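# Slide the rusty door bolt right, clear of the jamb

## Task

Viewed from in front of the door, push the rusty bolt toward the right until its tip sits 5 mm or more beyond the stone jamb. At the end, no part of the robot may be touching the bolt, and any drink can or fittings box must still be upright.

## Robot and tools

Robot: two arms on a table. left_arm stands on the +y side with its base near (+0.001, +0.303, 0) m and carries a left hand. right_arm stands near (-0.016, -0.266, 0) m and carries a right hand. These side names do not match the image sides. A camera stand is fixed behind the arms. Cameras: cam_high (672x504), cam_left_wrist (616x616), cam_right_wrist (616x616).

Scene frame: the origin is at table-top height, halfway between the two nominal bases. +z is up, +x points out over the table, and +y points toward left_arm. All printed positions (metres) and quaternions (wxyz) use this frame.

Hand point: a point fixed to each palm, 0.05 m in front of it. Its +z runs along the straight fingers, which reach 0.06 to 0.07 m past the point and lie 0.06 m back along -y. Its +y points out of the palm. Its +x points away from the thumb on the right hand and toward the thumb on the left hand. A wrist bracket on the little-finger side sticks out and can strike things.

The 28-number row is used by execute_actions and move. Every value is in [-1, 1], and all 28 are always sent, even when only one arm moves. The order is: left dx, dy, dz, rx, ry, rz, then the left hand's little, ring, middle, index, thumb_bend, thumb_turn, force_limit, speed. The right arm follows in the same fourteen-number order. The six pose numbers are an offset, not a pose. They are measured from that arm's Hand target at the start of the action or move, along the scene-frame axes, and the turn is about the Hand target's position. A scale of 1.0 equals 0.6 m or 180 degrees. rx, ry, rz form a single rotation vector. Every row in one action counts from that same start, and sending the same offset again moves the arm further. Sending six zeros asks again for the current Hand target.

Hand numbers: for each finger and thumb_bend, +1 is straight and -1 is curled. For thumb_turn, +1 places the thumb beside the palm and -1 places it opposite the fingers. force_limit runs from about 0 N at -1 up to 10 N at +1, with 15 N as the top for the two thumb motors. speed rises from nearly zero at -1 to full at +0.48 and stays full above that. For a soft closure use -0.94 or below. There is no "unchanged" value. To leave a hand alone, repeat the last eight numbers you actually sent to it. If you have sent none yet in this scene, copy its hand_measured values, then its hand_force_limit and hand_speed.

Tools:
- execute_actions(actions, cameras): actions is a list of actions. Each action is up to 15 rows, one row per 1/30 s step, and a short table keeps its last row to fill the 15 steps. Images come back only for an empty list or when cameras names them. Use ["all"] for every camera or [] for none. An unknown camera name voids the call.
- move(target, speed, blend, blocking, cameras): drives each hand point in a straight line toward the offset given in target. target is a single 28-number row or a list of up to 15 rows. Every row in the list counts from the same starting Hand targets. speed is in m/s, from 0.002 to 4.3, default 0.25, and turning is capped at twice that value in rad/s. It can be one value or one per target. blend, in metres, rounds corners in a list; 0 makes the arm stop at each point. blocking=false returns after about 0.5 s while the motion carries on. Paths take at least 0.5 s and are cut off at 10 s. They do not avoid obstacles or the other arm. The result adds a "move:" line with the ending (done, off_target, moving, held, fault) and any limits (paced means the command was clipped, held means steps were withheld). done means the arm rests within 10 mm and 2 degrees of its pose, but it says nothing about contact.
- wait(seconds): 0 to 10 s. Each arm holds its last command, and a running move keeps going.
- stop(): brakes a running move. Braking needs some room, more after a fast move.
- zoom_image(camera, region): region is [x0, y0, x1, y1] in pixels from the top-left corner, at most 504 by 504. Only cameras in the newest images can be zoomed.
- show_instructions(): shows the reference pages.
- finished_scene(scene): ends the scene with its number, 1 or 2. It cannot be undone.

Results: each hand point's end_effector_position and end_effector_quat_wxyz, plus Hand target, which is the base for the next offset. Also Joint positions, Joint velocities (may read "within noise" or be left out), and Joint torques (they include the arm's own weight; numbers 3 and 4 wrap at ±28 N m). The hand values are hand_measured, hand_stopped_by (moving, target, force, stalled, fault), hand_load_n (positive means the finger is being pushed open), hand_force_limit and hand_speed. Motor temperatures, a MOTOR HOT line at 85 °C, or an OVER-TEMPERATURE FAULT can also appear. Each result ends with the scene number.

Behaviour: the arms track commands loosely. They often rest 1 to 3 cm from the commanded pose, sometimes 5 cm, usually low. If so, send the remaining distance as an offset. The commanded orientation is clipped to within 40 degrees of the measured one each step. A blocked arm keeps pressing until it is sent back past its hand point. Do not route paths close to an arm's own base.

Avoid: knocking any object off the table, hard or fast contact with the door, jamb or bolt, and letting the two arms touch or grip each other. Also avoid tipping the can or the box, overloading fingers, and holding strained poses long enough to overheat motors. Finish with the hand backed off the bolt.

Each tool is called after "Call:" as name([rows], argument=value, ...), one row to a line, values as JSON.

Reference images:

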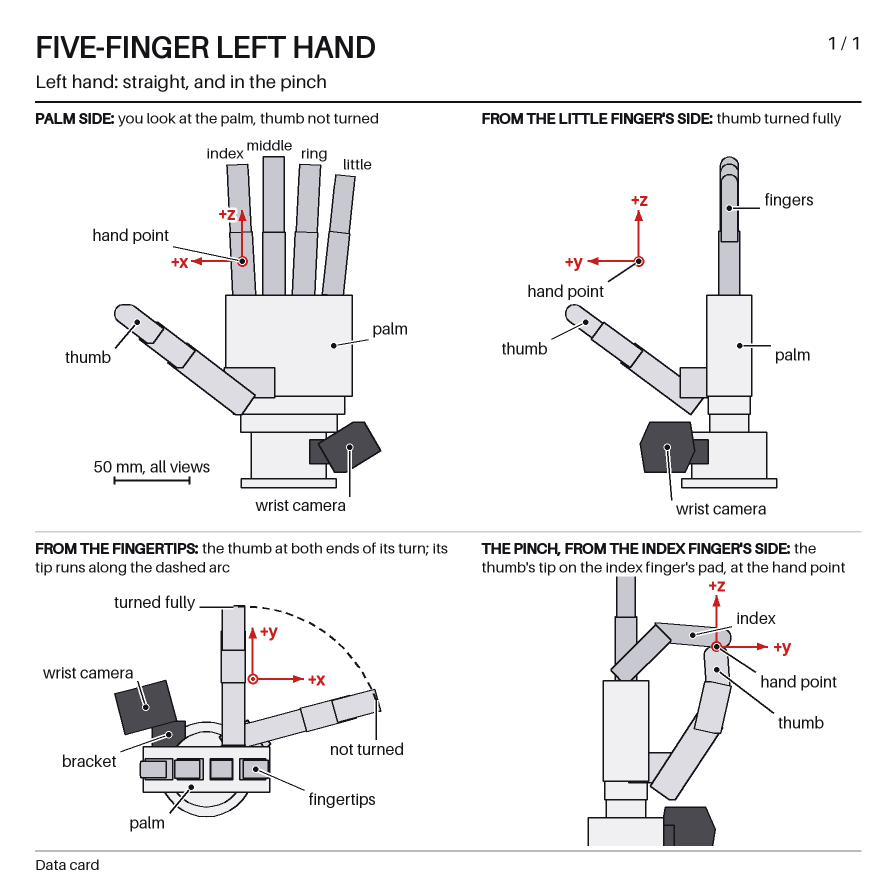

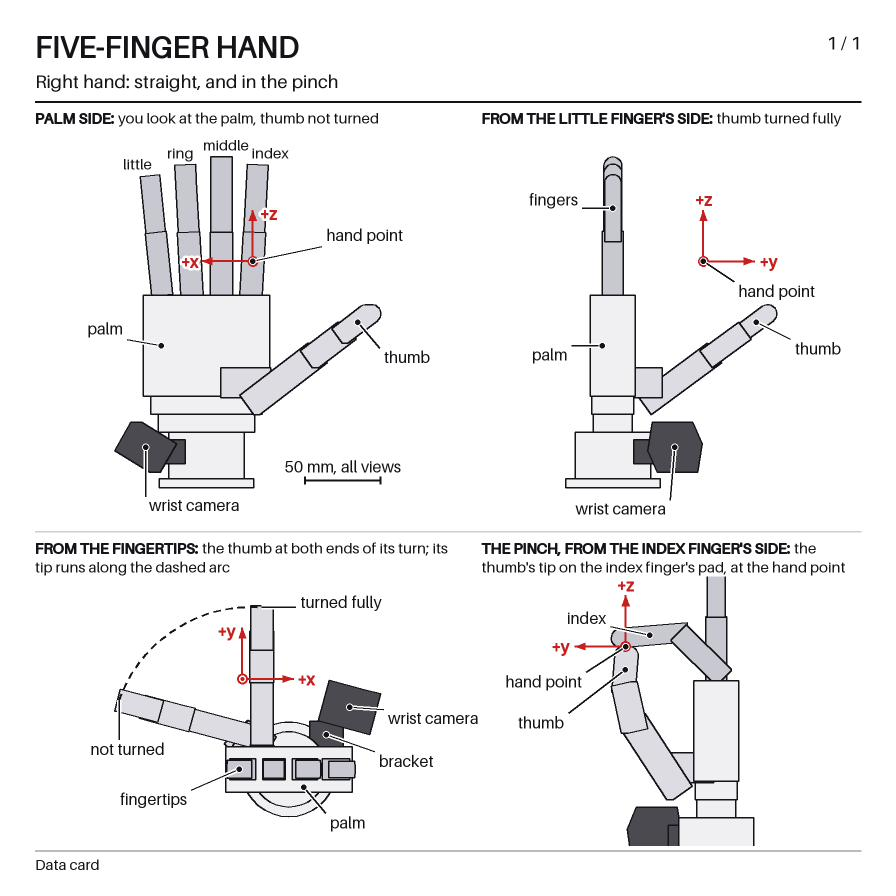

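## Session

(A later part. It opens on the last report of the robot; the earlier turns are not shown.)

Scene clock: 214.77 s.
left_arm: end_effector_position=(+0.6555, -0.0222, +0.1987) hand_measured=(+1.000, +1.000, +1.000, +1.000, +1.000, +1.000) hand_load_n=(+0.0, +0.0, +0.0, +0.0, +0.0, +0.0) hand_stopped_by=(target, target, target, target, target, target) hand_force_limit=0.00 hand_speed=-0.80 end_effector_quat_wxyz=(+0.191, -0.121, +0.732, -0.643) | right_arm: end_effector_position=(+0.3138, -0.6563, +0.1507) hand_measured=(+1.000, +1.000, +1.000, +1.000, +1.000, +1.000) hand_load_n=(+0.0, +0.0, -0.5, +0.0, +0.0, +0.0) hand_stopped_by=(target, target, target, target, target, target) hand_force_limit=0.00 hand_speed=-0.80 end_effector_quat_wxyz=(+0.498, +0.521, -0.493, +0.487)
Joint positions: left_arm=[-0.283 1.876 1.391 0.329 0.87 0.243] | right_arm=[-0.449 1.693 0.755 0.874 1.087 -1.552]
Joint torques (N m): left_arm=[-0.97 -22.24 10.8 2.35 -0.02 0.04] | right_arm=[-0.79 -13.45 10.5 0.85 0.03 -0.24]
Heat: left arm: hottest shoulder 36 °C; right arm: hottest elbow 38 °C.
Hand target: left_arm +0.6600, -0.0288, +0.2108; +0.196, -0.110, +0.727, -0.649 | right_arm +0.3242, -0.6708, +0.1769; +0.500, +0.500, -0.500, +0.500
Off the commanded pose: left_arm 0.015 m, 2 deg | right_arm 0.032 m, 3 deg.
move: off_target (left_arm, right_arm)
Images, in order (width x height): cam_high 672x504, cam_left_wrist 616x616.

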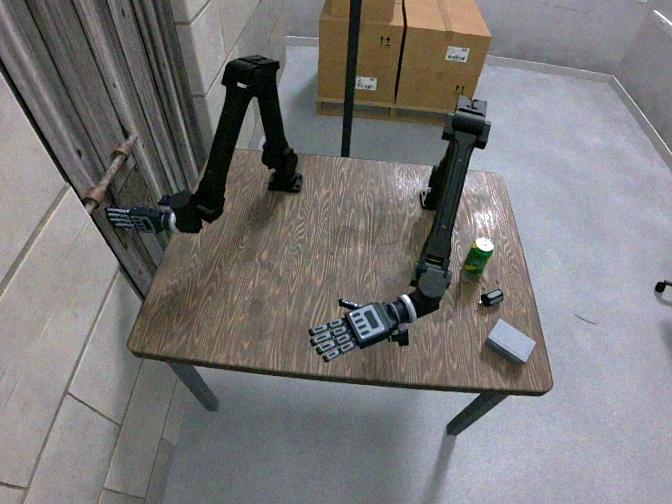

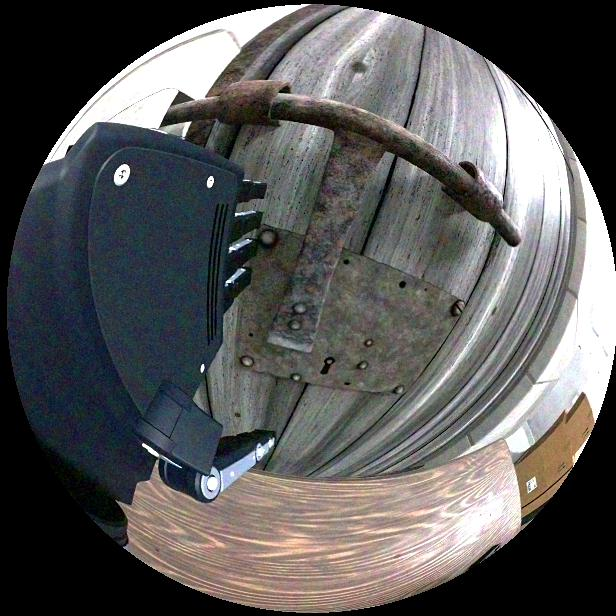

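Call:
move(target=[0,0,0,0,0,0,1,1,1,1,1,1,0,-0.8,-0.083,-0.017,0.0,0,0,0,1,1,1,1,1,1,0,-0.8], speed=0.05, cameras=["cam_left_wrist","cam_high"])

Call:
zoom_image(camera="cam_left_wrist", region=[200, 80, 420, 300])

Call:
zoom_image(camera="cam_high", region=[60, 130, 180, 250])

Scene clock: 220.40 s.
left_arm: end_effector_position=(+0.6555, -0.0222, +0.1987) hand_measured=(+1.000, +1.000, +1.000, +1.000, +1.000, +1.000) hand_load_n=(+0.0, +0.0, +0.0, +0.0, +0.0, -0.5) hand_stopped_by=(target, target, target, target, target, target) hand_force_limit=0.00 hand_speed=-0.80 end_effector_quat_wxyz=(+0.191, -0.121, +0.732, -0.643) | right_arm: end_effector_position=(+0.3072, -0.6614, +0.1607) hand_measured=(+1.000, +1.000, +1.000, +1.000, +1.000, +1.000) hand_load_n=(+0.0, +0.0, +1.0, +0.0, +0.0, +0.0) hand_stopped_by=(target, target, target, target, target, target) hand_force_limit=0.00 hand_speed=-0.80 end_effector_quat_wxyz=(+0.477, +0.535, -0.477, +0.509)
Joint positions: left_arm=[-0.283 1.876 1.391 0.329 0.87 0.243] | right_arm=[-0.475 1.632 0.707 0.874 0.987 -1.552]
Joint torques (N m): left_arm=[-1.14 -22.01 10.76 2.21 -0.04 0.1] | right_arm=[-4.01 -13.74 6.23 2.13 0.91 -0.23]
Heat: left arm: hottest shoulder 36 °C; right arm: hottest elbow 38 °C.
Hand target: left_arm +0.6600, -0.0288, +0.2108; +0.196, -0.110, +0.727, -0.649 | right_arm +0.2744, -0.6810, +0.1769; +0.500, +0.500, -0.500, +0.500
Off the commanded pose: left_arm 0.015 m, 2 deg | right_arm 0.042 m, 6 deg.
move: off_target (left_arm, right_arm)
Images, in order (width x height): cam_high 672x504, cam_left_wrist 616x616.

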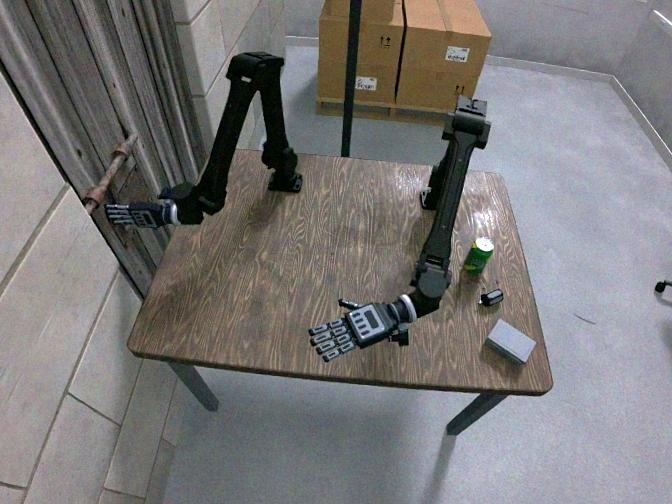

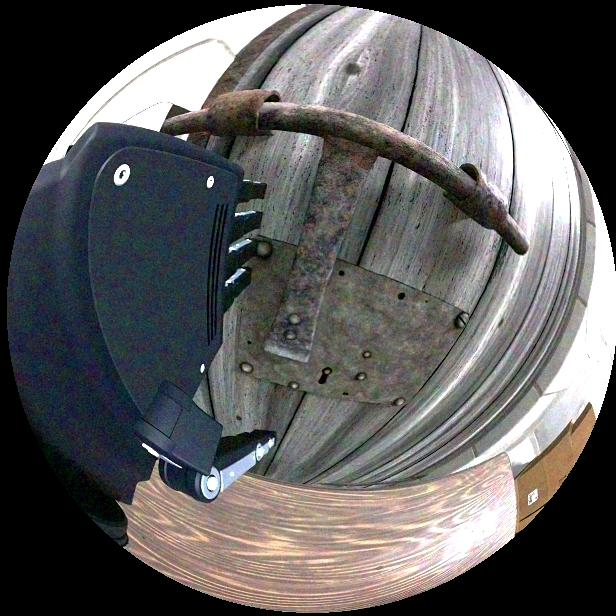

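Scaled by 2.291 from the camera's 616x616 image, which has a finer 880x880 frame.

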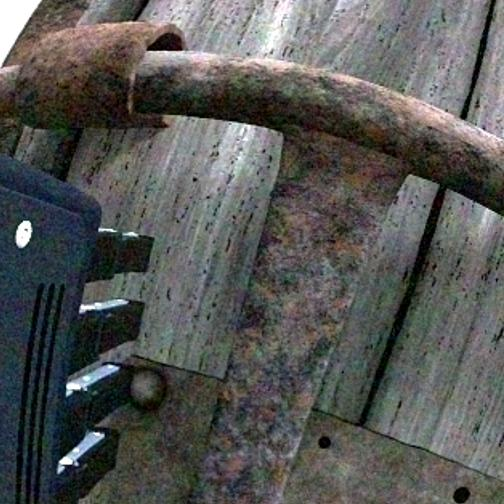

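Scaled by 4.200 from the camera's 672x504 image, which has a finer 960x720 frame.

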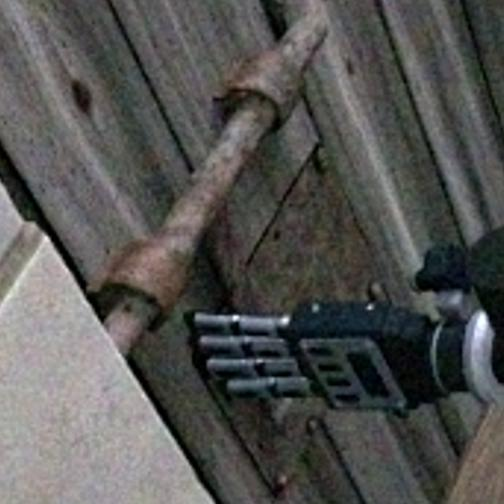

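Call:
move([
  [0,0,0,0,0,0,1,1,1,1,1,1,0,-0.8,0.066,0.043,0.0,0,0,0,1,1,1,1,1,1,0,-0.8],
  [0,0,0,0,0,0,1,1,1,1,1,1,0,-0.8,-0.01,0.043,0.0,0,0,0,1,1,1,1,1,1,0,-0.8],
], speed=0.06, cameras=["cam_left_wrist","cam_high"])

Call:
zoom_image(camera="cam_left_wrist", region=[200, 80, 420, 300])

Scene clock: 236.20 s.
left_arm: end_effector_position=(+0.6555, -0.0222, +0.1987) hand_measured=(+1.000, +1.000, +1.000, +1.000, +1.000, +1.000) hand_load_n=(+0.0, +0.0, +0.0, +0.0, +0.0, +0.0) hand_stopped_by=(target, target, target, target, target, target) hand_force_limit=0.00 hand_speed=-0.80 end_effector_quat_wxyz=(+0.191, -0.121, +0.732, -0.643) | right_arm: end_effector_position=(+0.2799, -0.6511, +0.1655) hand_measured=(+1.000, +1.000, +1.000, +1.000, +1.000, +1.000) hand_load_n=(+0.0, +0.0, +0.5, +0.0, +0.0, +0.0) hand_stopped_by=(target, target, target, target, target, target) hand_force_limit=0.00 hand_speed=-0.80 end_effector_quat_wxyz=(+0.493, +0.518, -0.493, +0.496)
Joint positions: left_arm=[-0.283 1.876 1.391 0.329 0.87 0.243] | right_arm=[-0.476 1.587 0.663 0.879 1.049 -1.552]
Joint torques (N m): left_arm=[-1.03 -21.95 10.85 2.25 -0.04 0.06] | right_arm=[-0.91 -12.69 5.78 2.29 0.29 -0.22]
Heat: left arm: hottest shoulder 36 °C; right arm: hottest elbow 36 °C.
Hand target: left_arm +0.6600, -0.0288, +0.2108; +0.196, -0.110, +0.727, -0.649 | right_arm +0.2684, -0.6552, +0.1769; +0.500, +0.500, -0.500, +0.500
Off the commanded pose: left_arm 0.015 m, 2 deg | right_arm 0.017 m, 2 deg.
move: off_target (left_arm, right_arm)
Images, in order (width x height): cam_high 672x504, cam_left_wrist 616x616.

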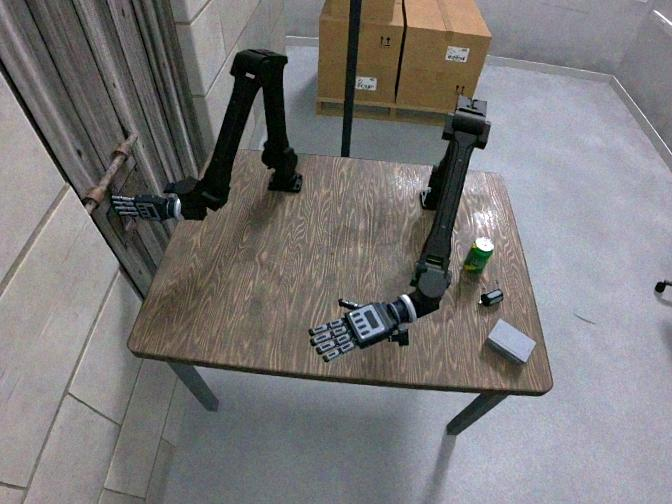

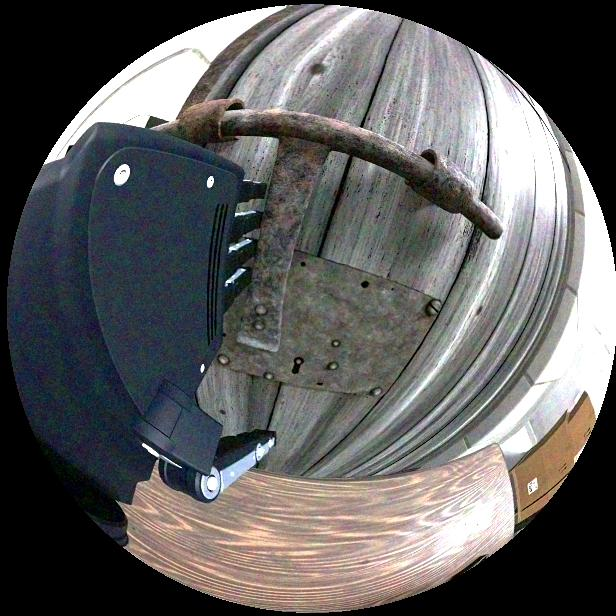

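Scaled by 2.291 from the camera's 616x616 image, which has a finer 880x880 frame.

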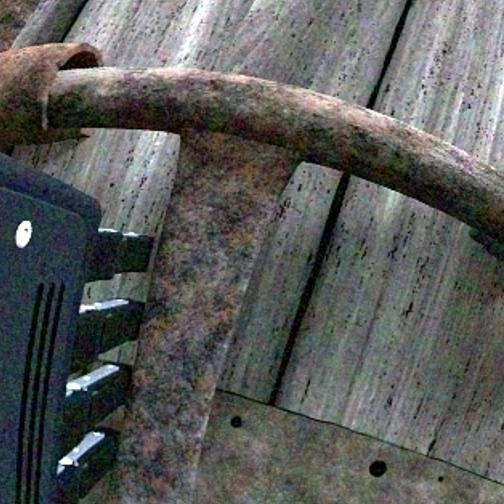

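Call:
move(target=[0,0,0,0,0,0,1,1,1,1,1,1,0,-0.8,-0.066,-0.003,0.0,0,0,0,1,1,1,1,1,1,0,-0.8], speed=0.05, cameras=["cam_left_wrist","cam_high"])

Call:
zoom_image(camera="cam_left_wrist", region=[200, 80, 420, 300])

Call:
zoom_image(camera="cam_high", region=[60, 130, 180, 250])

Scene clock: 241.43 s.
left_arm: end_effector_position=(+0.6555, -0.0222, +0.1987) hand_measured=(+1.000, +1.000, +1.000, +1.000, +1.000, +1.000) hand_load_n=(+0.0, +0.0, +0.0, -0.5, +0.0, +0.0) hand_stopped_by=(target, target, target, target, target, target) hand_force_limit=0.00 hand_speed=-0.80 end_effector_quat_wxyz=(+0.191, -0.121, +0.732, -0.643) | right_arm: end_effector_position=(+0.2731, -0.6460, +0.1659) hand_measured=(+1.000, +1.000, +1.000, +1.000, +1.000, +1.000) hand_load_n=(+0.0, +0.0, +2.0, +0.0, +0.0, +0.0) hand_stopped_by=(target, target, target, target, target, target) hand_force_limit=0.00 hand_speed=-0.80 end_effector_quat_wxyz=(+0.469, +0.538, -0.472, +0.517)
Joint positions: left_arm=[-0.283 1.876 1.391 0.329 0.87 0.243] | right_arm=[-0.486 1.531 0.594 0.894 0.954 -1.552]
Joint torques (N m): left_arm=[-1.08 -22.83 10.99 2.14 0 0.05] | right_arm=[-3.96 -12.86 4.34 2.44 1.73 -0.21]
Heat: left arm: hottest shoulder 37 °C; right arm: hottest elbow 36 °C.
Hand target: left_arm +0.6600, -0.0288, +0.2108; +0.196, -0.110, +0.727, -0.649 | right_arm +0.2288, -0.6570, +0.1769; +0.500, +0.500, -0.500, +0.500
Off the commanded pose: left_arm 0.015 m, 2 deg | right_arm 0.047 m, 7 deg.
move: off_target (left_arm, right_arm)
Images, in order (width x height): cam_high 672x504, cam_left_wrist 616x616.

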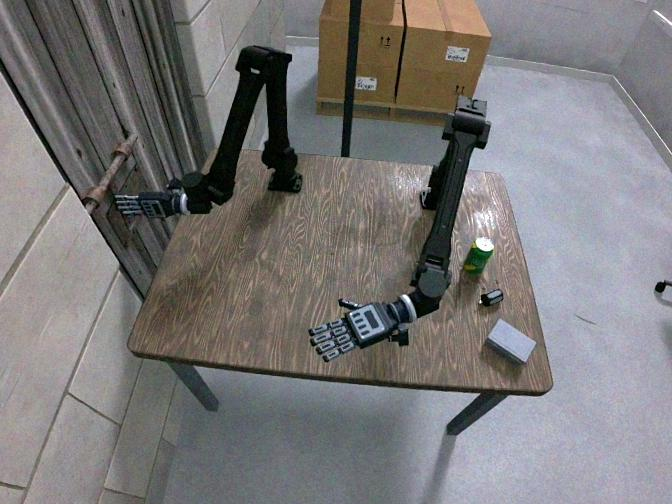

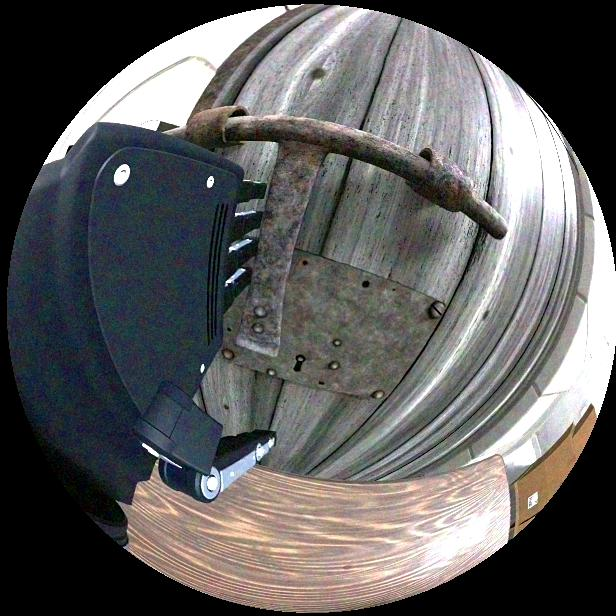

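Scaled by 2.291 from the camera's 616x616 image, which has a finer 880x880 frame.

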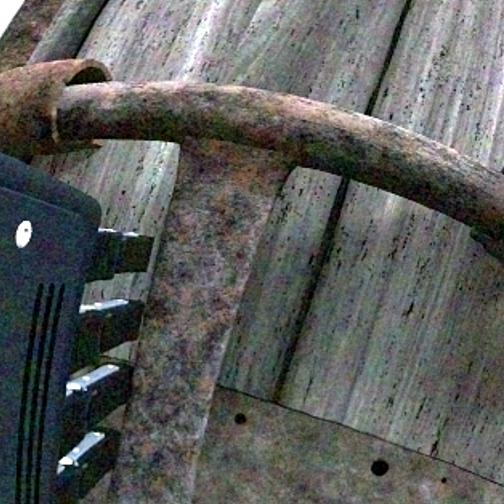

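Scaled by 4.200 from the camera's 672x504 image, which has a finer 960x720 frame.

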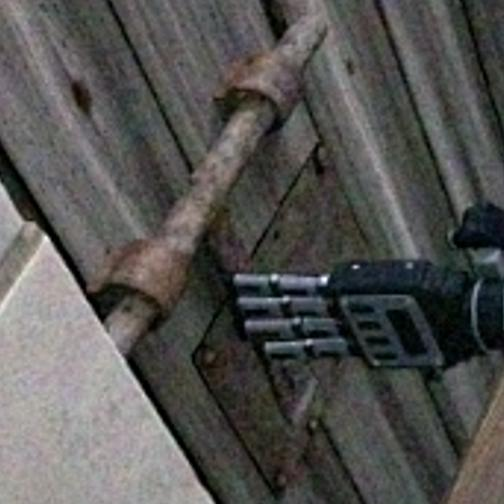

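Call:
move(target=[0,0,0,0,0,0,1,1,1,1,1,1,0,-0.8,-0.05,-0.003,0.0,0,0,0,1,1,1,1,1,1,0,-0.8], speed=0.04, cameras=["cam_left_wrist"])

Call:
zoom_image(camera="cam_left_wrist", region=[200, 80, 420, 300])

Scene clock: 247.23 s.
left_arm: end_effector_position=(+0.6555, -0.0222, +0.1987) hand_measured=(+1.000, +1.000, +1.000, +1.000, +1.000, +1.000) hand_load_n=(+0.0, +0.0, +0.0, +0.0, +0.0, +0.0) hand_stopped_by=(target, target, target, target, target, target) hand_force_limit=0.00 hand_speed=-0.80 end_effector_quat_wxyz=(+0.191, -0.121, +0.732, -0.643) | right_arm: end_effector_position=(+0.1996, -0.6561, +0.1646) hand_measured=(+1.000, +1.000, +1.000, +1.000, +1.000, +1.000) hand_load_n=(+0.0, +0.0, +0.0, +0.0, +0.0, +0.0) hand_stopped_by=(target, target, target, target, target, target) hand_force_limit=0.00 hand_speed=-0.80 end_effector_quat_wxyz=(+0.496, +0.513, -0.500, +0.490)
Joint positions: left_arm=[-0.283 1.876 1.391 0.329 0.87 0.243] | right_arm=[-0.601 1.449 0.496 0.908 0.944 -1.552]
Joint torques (N m): left_arm=[-1.08 -22.18 11.04 2.24 -0.01 0.07] | right_arm=[-0.03 -9.64 6.68 2.14 0.03 -0.23]
Motor temperatures (°C): left_arm=[24 37 36 24 27 25] | right_arm=[29 28 35 27 30 27]
Heat: left arm: hottest shoulder 37 °C; right arm: hottest elbow 35 °C.
Hand target: left_arm +0.6600, -0.0288, +0.2108; +0.196, -0.110, +0.727, -0.649 | right_arm +0.1988, -0.6588, +0.1769; +0.500, +0.500, -0.500, +0.500
Off the commanded pose: left_arm 0.015 m, 2 deg | right_arm 0.013 m, 2 deg.
move: off_target (left_arm, right_arm)
Images, in order (width x height): cam_left_wrist 616x616.

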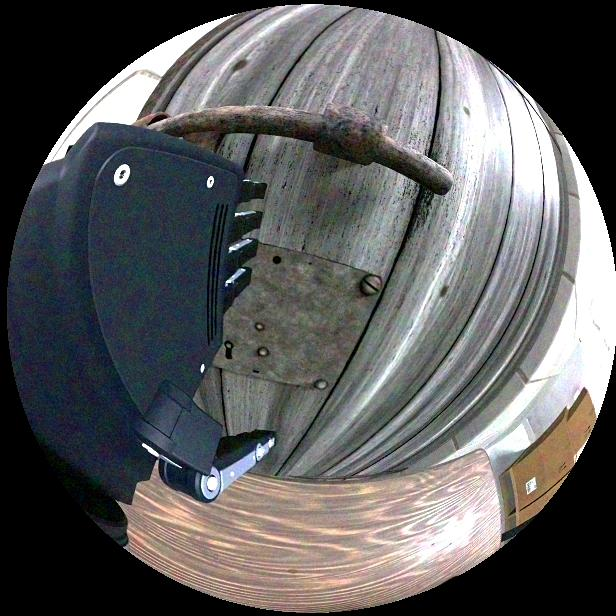

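Scaled by 2.291 from the camera's 616x616 image, which has a finer 880x880 frame.

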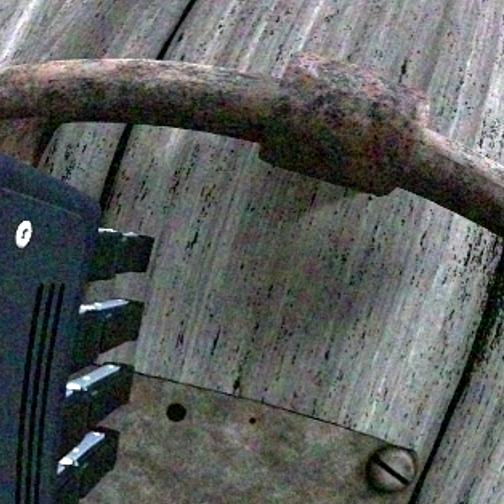

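Call:
move([
  [0,0,0,0,0,0,1,1,1,1,1,1,0,-0.8,0.0,0.115,0.0,0,0,0,1,1,1,1,1,1,0,-0.8],
  [0,0,0,0,0,0,1,1,1,1,1,1,0,-0.8,0.205,0.115,0.013,0,0,-0.111,1,1,1,1,1,1,0,-0.8],
  [0,0,0,0,0,0,1,1,1,1,1,1,0,-0.8,0.205,0.028,0.013,0,0,-0.111,1,1,1,1,1,1,0,-0.8],
], speed=[0.15, 0.15, 0.06], blend=[0.01, 0, 0], cameras=["cam_left_wrist"])

Call:
zoom_image(camera="cam_left_wrist", region=[200, 80, 420, 300])

Scene clock: 262.80 s.
left_arm: end_effector_position=(+0.6555, -0.0222, +0.1987) hand_measured=(+1.000, +1.000, +1.000, +1.000, +1.000, +1.000) hand_load_n=(+0.0, +0.0, +0.0, -0.5, +0.0, -0.5) hand_stopped_by=(target, target, target, target, target, target) hand_force_limit=0.00 hand_speed=-0.80 end_effector_quat_wxyz=(+0.191, -0.121, +0.732, -0.643) | right_arm: end_effector_position=(+0.3066, -0.6346, +0.1703) hand_measured=(+1.000, +1.000, +1.000, +1.000, +1.000, +1.000) hand_load_n=(-0.5, +0.0, +0.0, +0.0, +0.5, +0.0) hand_stopped_by=(target, target, target, target, target, target) hand_force_limit=0.00 hand_speed=-0.80 end_effector_quat_wxyz=(+0.583, +0.416, -0.574, +0.398)
Joint positions: left_arm=[-0.283 1.876 1.391 0.329 0.87 0.243] | right_arm=[-0.415 1.77 0.927 0.806 1.481 -1.562]
Joint torques (N m): left_arm=[-0.73 -22.71 10.88 2.41 0.02 0.09] | right_arm=[-0.56 -13.33 10.73 0.57 0.09 -0.21]
Heat: left arm: hottest shoulder 37 °C; right arm: hottest elbow 35 °C.
Hand target: left_arm +0.6600, -0.0288, +0.2108; +0.196, -0.110, +0.727, -0.649 | right_arm +0.3218, -0.6420, +0.1847; +0.579, +0.406, -0.579, +0.405
Off the commanded pose: left_arm 0.015 m, 2 deg | right_arm 0.022 m, 2 deg.
move: off_target (left_arm, right_arm)
Images, in order (width x height): cam_left_wrist 616x616.

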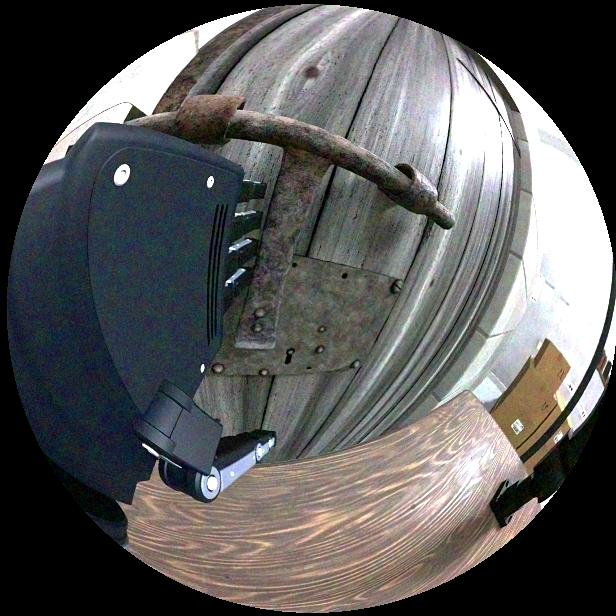

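Scaled by 2.291 from the camera's 616x616 image, which has a finer 880x880 frame.

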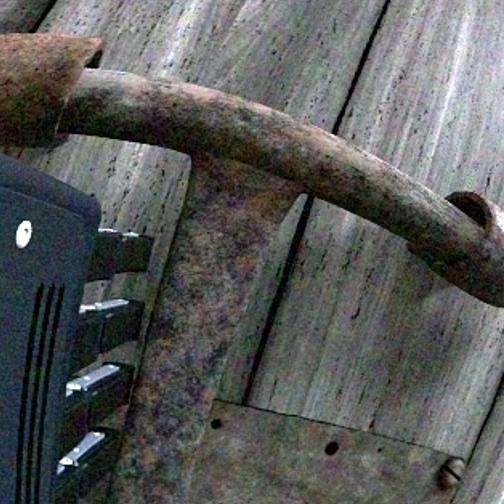

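Call:
move([
  [0,0,0,0,0,0,1,1,1,1,1,1,0,-0.8,0.015,0.0,0.0,0,0,0,1,1,1,1,1,1,0,-0.8],
  [0,0,0,0,0,0,1,1,1,1,1,1,0,-0.8,0.015,-0.045,0.0,0,0,0,1,1,1,1,1,1,0,-0.8],
], speed=0.05, cameras=["cam_left_wrist"])

Call:
zoom_image(camera="cam_left_wrist", region=[200, 80, 420, 300])

Scene clock: 267.60 s.
left_arm: end_effector_position=(+0.6555, -0.0222, +0.1987) hand_measured=(+1.000, +1.000, +1.000, +1.000, +1.000, +1.000) hand_load_n=(+0.0, +0.0, +0.0, +0.0, +0.0, -0.5) hand_stopped_by=(target, target, target, target, target, target) hand_force_limit=0.00 hand_speed=-0.80 end_effector_quat_wxyz=(+0.191, -0.121, +0.732, -0.643) | right_arm: end_effector_position=(+0.3205, -0.6423, +0.1703) hand_measured=(+1.000, +1.000, +1.000, +1.000, +1.000, +1.000) hand_load_n=(+0.0, +0.0, -5.5, +0.0, +0.0, +0.0) hand_stopped_by=(target, target, target, target, target, target) hand_force_limit=0.00 hand_speed=-0.80 end_effector_quat_wxyz=(+0.584, +0.421, -0.570, +0.397)
Joint positions: left_arm=[-0.283 1.876 1.391 0.329 0.87 0.243] | right_arm=[-0.417 1.799 0.971 0.788 1.472 -1.571]
Joint torques (N m): left_arm=[-1.67 -22.07 10.82 2.32 -0.05 0.02] | right_arm=[-2.32 -13.04 11.9 0.5 -0.64 -0.2]
Heat: left arm: hottest shoulder 37 °C; right arm: hottest elbow 36 °C.
Hand target: left_arm +0.6600, -0.0288, +0.2108; +0.196, -0.110, +0.727, -0.649 | right_arm +0.3308, -0.6690, +0.1847; +0.579, +0.406, -0.579, +0.405
Off the commanded pose: left_arm 0.015 m, 2 deg | right_arm 0.032 m, 2 deg.
move: off_target (left_arm, right_arm)
Images, in order (width x height): cam_left_wrist 616x616.

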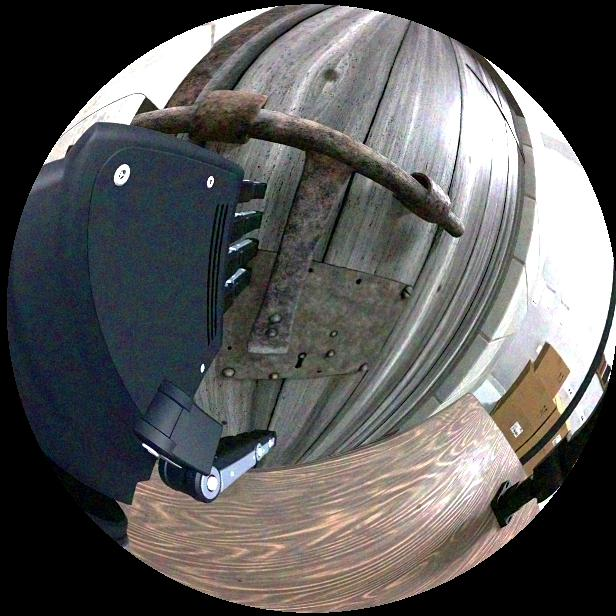

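Scaled by 2.291 from the camera's 616x616 image, which has a finer 880x880 frame.

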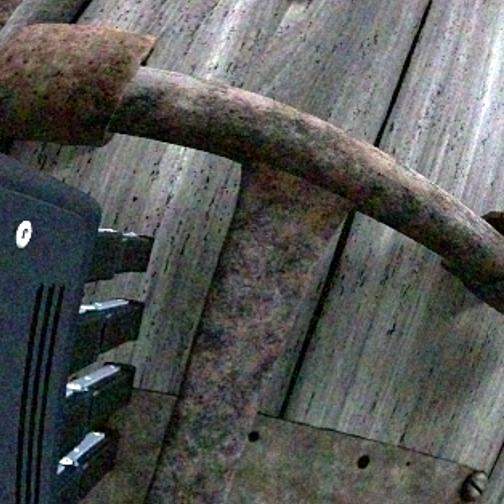

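Call:
move([
  [0,0,0,0,0,0,1,1,1,1,1,1,0,-0.8,0.0,0.018,0.0,0,0,0,1,1,1,1,1,1,0,-0.8],
  [0,0,0,0,0,0,1,1,1,1,1,1,0,-0.8,-0.09,0.015,0.0,0,0,0,1,1,1,1,1,1,0,-0.8],
], speed=0.05, cameras=["cam_left_wrist"])

Call:
zoom_image(camera="cam_left_wrist", region=[200, 80, 420, 300])

Scene clock: 274.07 s.
left_arm: end_effector_position=(+0.6555, -0.0222, +0.1987) hand_measured=(+1.000, +1.000, +1.000, +1.000, +1.000, +1.000) hand_load_n=(+0.0, +0.0, +0.0, +0.0, +0.0, -0.5) hand_stopped_by=(target, target, target, target, target, target) hand_force_limit=0.00 hand_speed=-0.80 end_effector_quat_wxyz=(+0.191, -0.121, +0.732, -0.643) | right_arm: end_effector_position=(+0.3008, -0.6440, +0.1742) hand_measured=(+1.000, +1.000, +1.000, +1.000, +1.000, +1.000) hand_load_n=(+0.0, +0.0, -0.5, +0.5, +0.0, +0.0) hand_stopped_by=(target, target, target, target, target, target) hand_force_limit=0.00 hand_speed=-0.80 end_effector_quat_wxyz=(+0.573, +0.438, -0.559, +0.409)
Joint positions: left_arm=[-0.283 1.876 1.391 0.329 0.87 0.243] | right_arm=[-0.433 1.735 0.893 0.788 1.405 -1.563]
Joint torques (N m): left_arm=[-0.91 -21.95 10.86 2.4 -0.03 0] | right_arm=[-3.49 -15.5 6.32 1.89 0.31 -0.03]
Heat: left arm: hottest shoulder 37 °C; right arm: hottest elbow 37 °C.
Hand target: left_arm +0.6600, -0.0288, +0.2108; +0.196, -0.110, +0.727, -0.649 | right_arm +0.2768, -0.6600, +0.1847; +0.579, +0.406, -0.579, +0.405
Off the commanded pose: left_arm 0.015 m, 2 deg | right_arm 0.031 m, 4 deg.
move: off_target (left_arm, right_arm)
Images, in order (width x height): cam_left_wrist 616x616.

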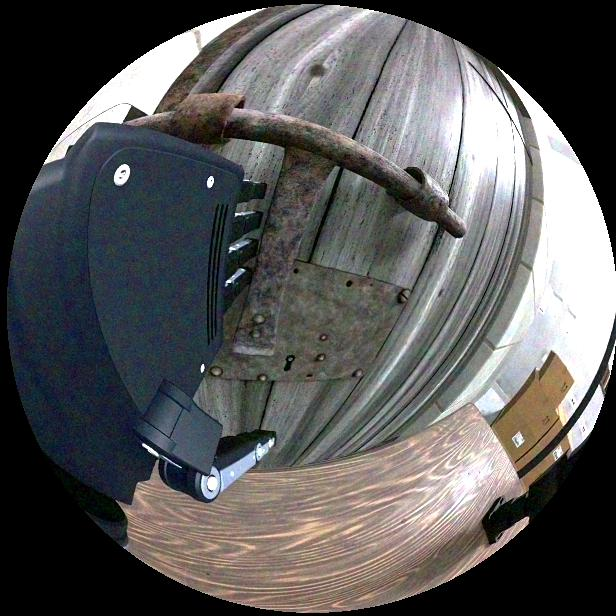

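Scaled by 2.291 from the camera's 616x616 image, which has a finer 880x880 frame.

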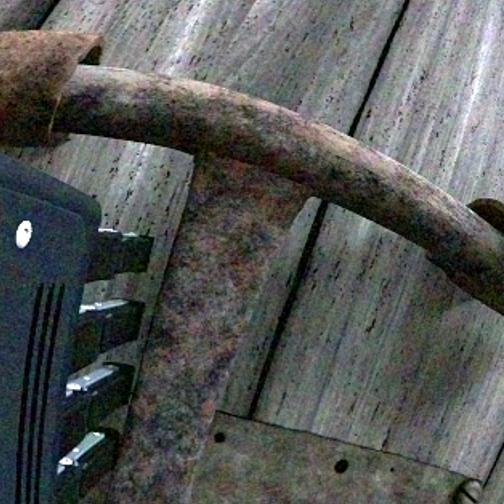

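Call:
move(target=[0,0,0,0,0,0,1,1,1,1,1,1,0,-0.8,-0.066,-0.005,0.0,0,0,0,1,1,1,1,1,1,0,-0.8], speed=0.04, cameras=["cam_left_wrist"])

Call:
zoom_image(camera="cam_left_wrist", region=[200, 80, 420, 300])

Scene clock: 278.37 s.
left_arm: end_effector_position=(+0.6555, -0.0222, +0.1987) hand_measured=(+1.000, +1.000, +1.000, +1.000, +1.000, +1.000) hand_load_n=(+0.0, +0.0, +0.0, +0.0, +0.5, -0.5) hand_stopped_by=(target, target, target, target, target, target) hand_force_limit=0.00 hand_speed=-0.80 end_effector_quat_wxyz=(+0.191, -0.121, +0.732, -0.643) | right_arm: end_effector_position=(+0.2935, -0.6466, +0.1725) hand_measured=(+1.000, +1.000, +1.000, +1.000, +1.000, +1.000) hand_load_n=(+0.0, +0.0, +0.0, +1.5, +0.0, +0.0) hand_stopped_by=(target, target, target, target, target, target) hand_force_limit=0.00 hand_speed=-0.80 end_effector_quat_wxyz=(+0.548, +0.454, -0.548, +0.440)
Joint positions: left_arm=[-0.283 1.876 1.391 0.329 0.87 0.243] | right_arm=[-0.443 1.689 0.825 0.817 1.313 -1.542]
Joint torques (N m): left_arm=[-1.2 -22.3 10.99 2.25 -0.01 0.05] | right_arm=[-5.71 -16.15 4.46 1.8 1.97 -0.24]
Heat: left arm: hottest shoulder 37 °C; right arm: hottest elbow 36 °C.
Hand target: left_arm +0.6600, -0.0288, +0.2108; +0.196, -0.110, +0.727, -0.649 | right_arm +0.2372, -0.6630, +0.1847; +0.579, +0.406, -0.579, +0.405
Off the commanded pose: left_arm 0.015 m, 2 deg | right_arm 0.060 m, 8 deg.
move: off_target (left_arm, right_arm)
Images, in order (width x height): cam_left_wrist 616x616.

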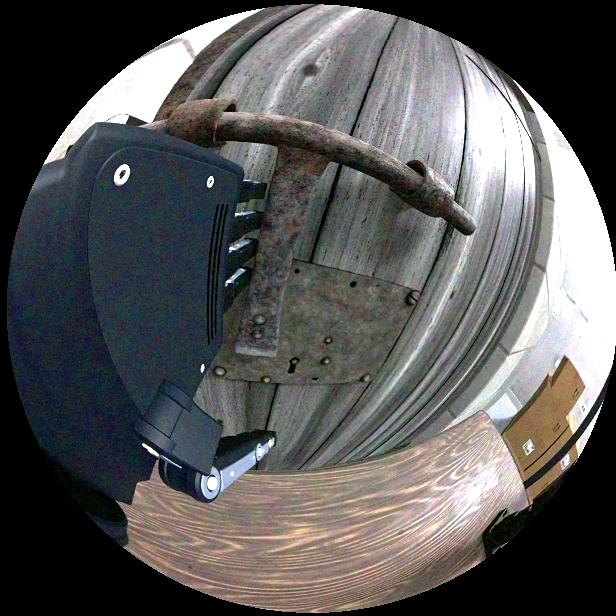

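Scaled by 2.291 from the camera's 616x616 image, which has a finer 880x880 frame.

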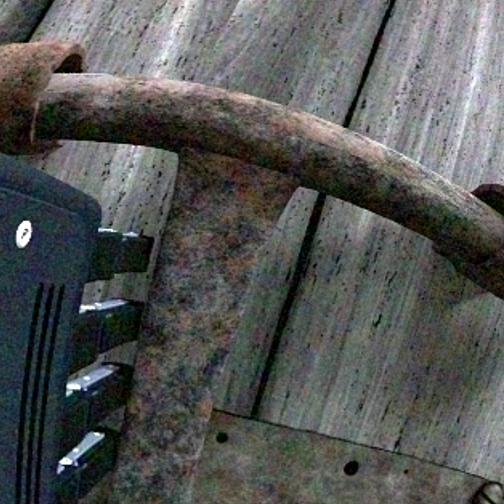

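Call:
zoom_image(camera="cam_left_wrist", region=[200, 280, 340, 420])

Call:
zoom_image(camera="cam_left_wrist", region=[130, 60, 270, 200])

Scaled by 3.600 from the camera's 616x616 image, which has a finer 880x880 frame.

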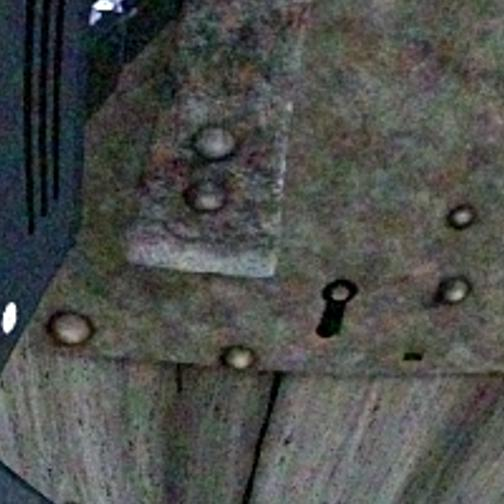

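Scaled by 3.600 from the camera's 616x616 image, which has a finer 880x880 frame.

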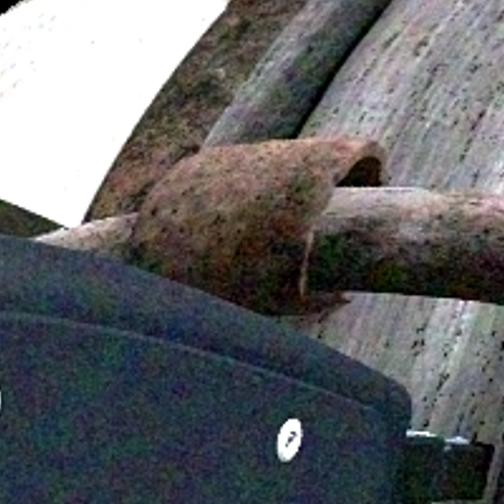

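Call:
move(target=[0,0,0,0,0,0,1,1,1,1,1,1,0,-0.8,-0.05,-0.01,0.01,0,0,0,1,1,1,1,1,1,0,-0.8], speed=0.04, cameras=["cam_left_wrist"])

Call:
zoom_image(camera="cam_left_wrist", region=[200, 80, 420, 300])

Scene clock: 291.20 s.
left_arm: end_effector_position=(+0.6555, -0.0222, +0.1987) hand_measured=(+1.000, +1.000, +1.000, +1.000, +1.000, +1.000) hand_load_n=(+0.0, -0.5, +0.0, +0.0, +0.0, -0.5) hand_stopped_by=(target, target, target, target, target, target) hand_force_limit=0.00 hand_speed=-0.80 end_effector_quat_wxyz=(+0.191, -0.121, +0.732, -0.643) | right_arm: end_effector_position=(+0.2698, -0.6510, +0.1763) hand_measured=(+1.000, +1.000, +1.000, +1.000, +1.000, +1.000) hand_load_n=(+0.0, +0.0, +0.5, +1.5, +0.0, +0.0) hand_stopped_by=(target, target, target, target, target, target) hand_force_limit=0.00 hand_speed=-0.80 end_effector_quat_wxyz=(+0.540, +0.457, -0.547, +0.449)
Joint positions: left_arm=[-0.283 1.876 1.391 0.329 0.87 0.243] | right_arm=[-0.476 1.627 0.761 0.817 1.257 -1.526]
Joint torques (N m): left_arm=[-0.85 -22.59 10.99 2.21 -0.04 0.05] | right_arm=[-6.53 -15.09 5.01 1.58 2.33 -0.38]
Heat: left arm: hottest shoulder 37 °C; right arm: hottest elbow 35 °C.
Hand target: left_arm +0.6600, -0.0288, +0.2108; +0.196, -0.110, +0.727, -0.649 | right_arm +0.2072, -0.6690, +0.1907; +0.579, +0.406, -0.579, +0.405
Off the commanded pose: left_arm 0.015 m, 2 deg | right_arm 0.067 m, 10 deg.
move: off_target (left_arm, right_arm)
Images, in order (width x height): cam_left_wrist 616x616.

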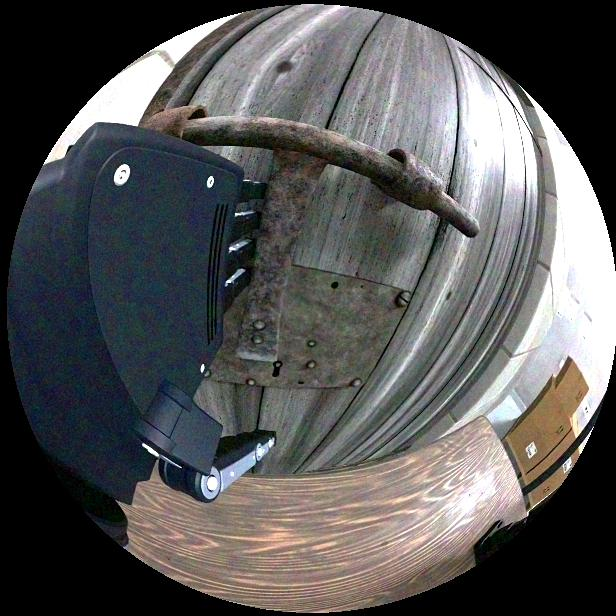

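Scaled by 2.291 from the camera's 616x616 image, which has a finer 880x880 frame.

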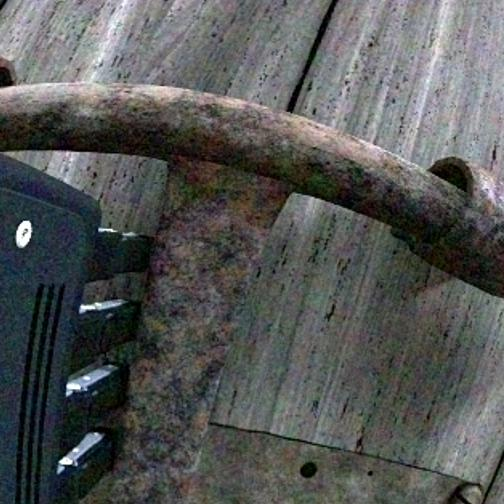

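Call:
move(target=[0,0,0,0,0,0,1,1,1,1,1,1,0,-0.8,-0.06,-0.003,0.0,0,0,0,1,1,1,1,1,1,0,-0.8], speed=0.04, cameras=["cam_left_wrist","cam_high"])

Call:
zoom_image(camera="cam_left_wrist", region=[200, 80, 420, 300])

Call:
zoom_image(camera="cam_high", region=[60, 130, 180, 250])

Scene clock: 296.77 s.
left_arm: end_effector_position=(+0.6555, -0.0222, +0.1987) hand_measured=(+1.000, +1.000, +1.000, +1.000, +1.000, +1.000) hand_load_n=(+0.0, +0.0, +0.0, +0.0, +0.0, -0.5) hand_stopped_by=(target, target, target, target, target, target) hand_force_limit=0.00 hand_speed=-0.80 end_effector_quat_wxyz=(+0.191, -0.121, +0.732, -0.643) | right_arm: end_effector_position=(+0.2450, -0.6527, +0.1764) hand_measured=(+1.000, +1.000, +1.000, +1.000, +1.000, +1.000) hand_load_n=(+0.0, +0.0, +0.5, +1.5, +0.0, +0.0) hand_stopped_by=(target, target, target, target, target, target) hand_force_limit=0.00 hand_speed=-0.80 end_effector_quat_wxyz=(+0.530, +0.465, -0.542, +0.457)
Joint positions: left_arm=[-0.283 1.876 1.391 0.329 0.87 0.243] | right_arm=[-0.51 1.564 0.686 0.823 1.191 -1.517]
Joint torques (N m): left_arm=[-1.08 -21.83 10.96 2.25 -0.06 0.08] | right_arm=[-7.53 -13.86 4.88 1.87 2.92 -0.46]
Motor temperatures (°C): left_arm=[24 37 36 24 27 25] | right_arm=[29 28 34 27 36 27]
Heat: left arm: hottest shoulder 37 °C; right arm: hottest wrist yaw 36 °C.
Hand target: left_arm +0.6600, -0.0288, +0.2108; +0.196, -0.110, +0.727, -0.649 | right_arm +0.1712, -0.6708, +0.1907; +0.579, +0.406, -0.579, +0.405
Off the commanded pose: left_arm 0.015 m, 2 deg | right_arm 0.077 m, 11 deg.
move: off_target (left_arm, right_arm)
Images, in order (width x height): cam_high 672x504, cam_left_wrist 616x616.

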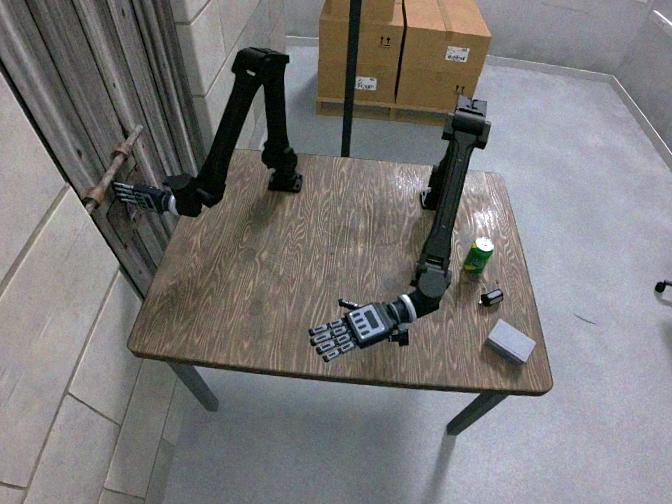

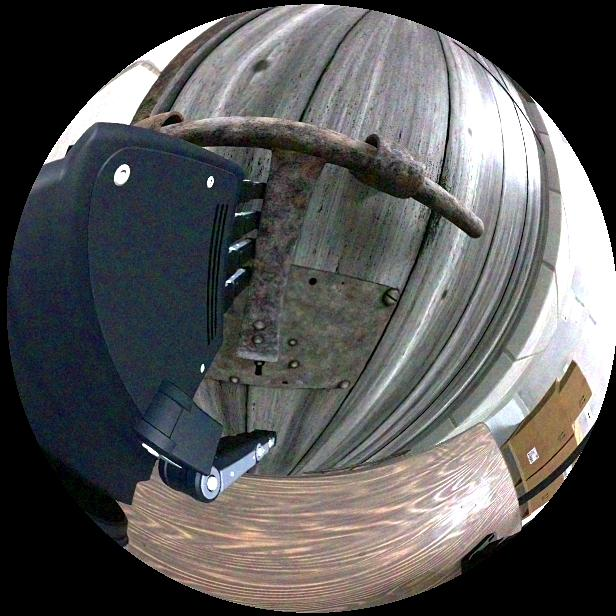

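Scaled by 2.291 from the camera's 616x616 image, which has a finer 880x880 frame.

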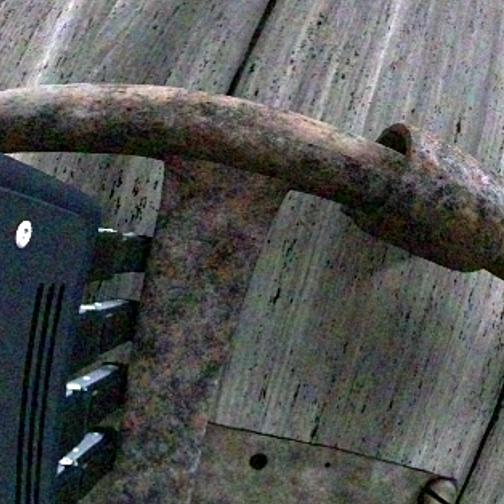

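Scaled by 4.200 from the camera's 672x504 image, which has a finer 960x720 frame.

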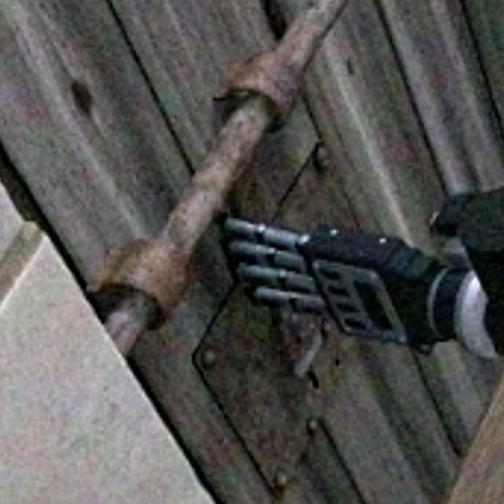

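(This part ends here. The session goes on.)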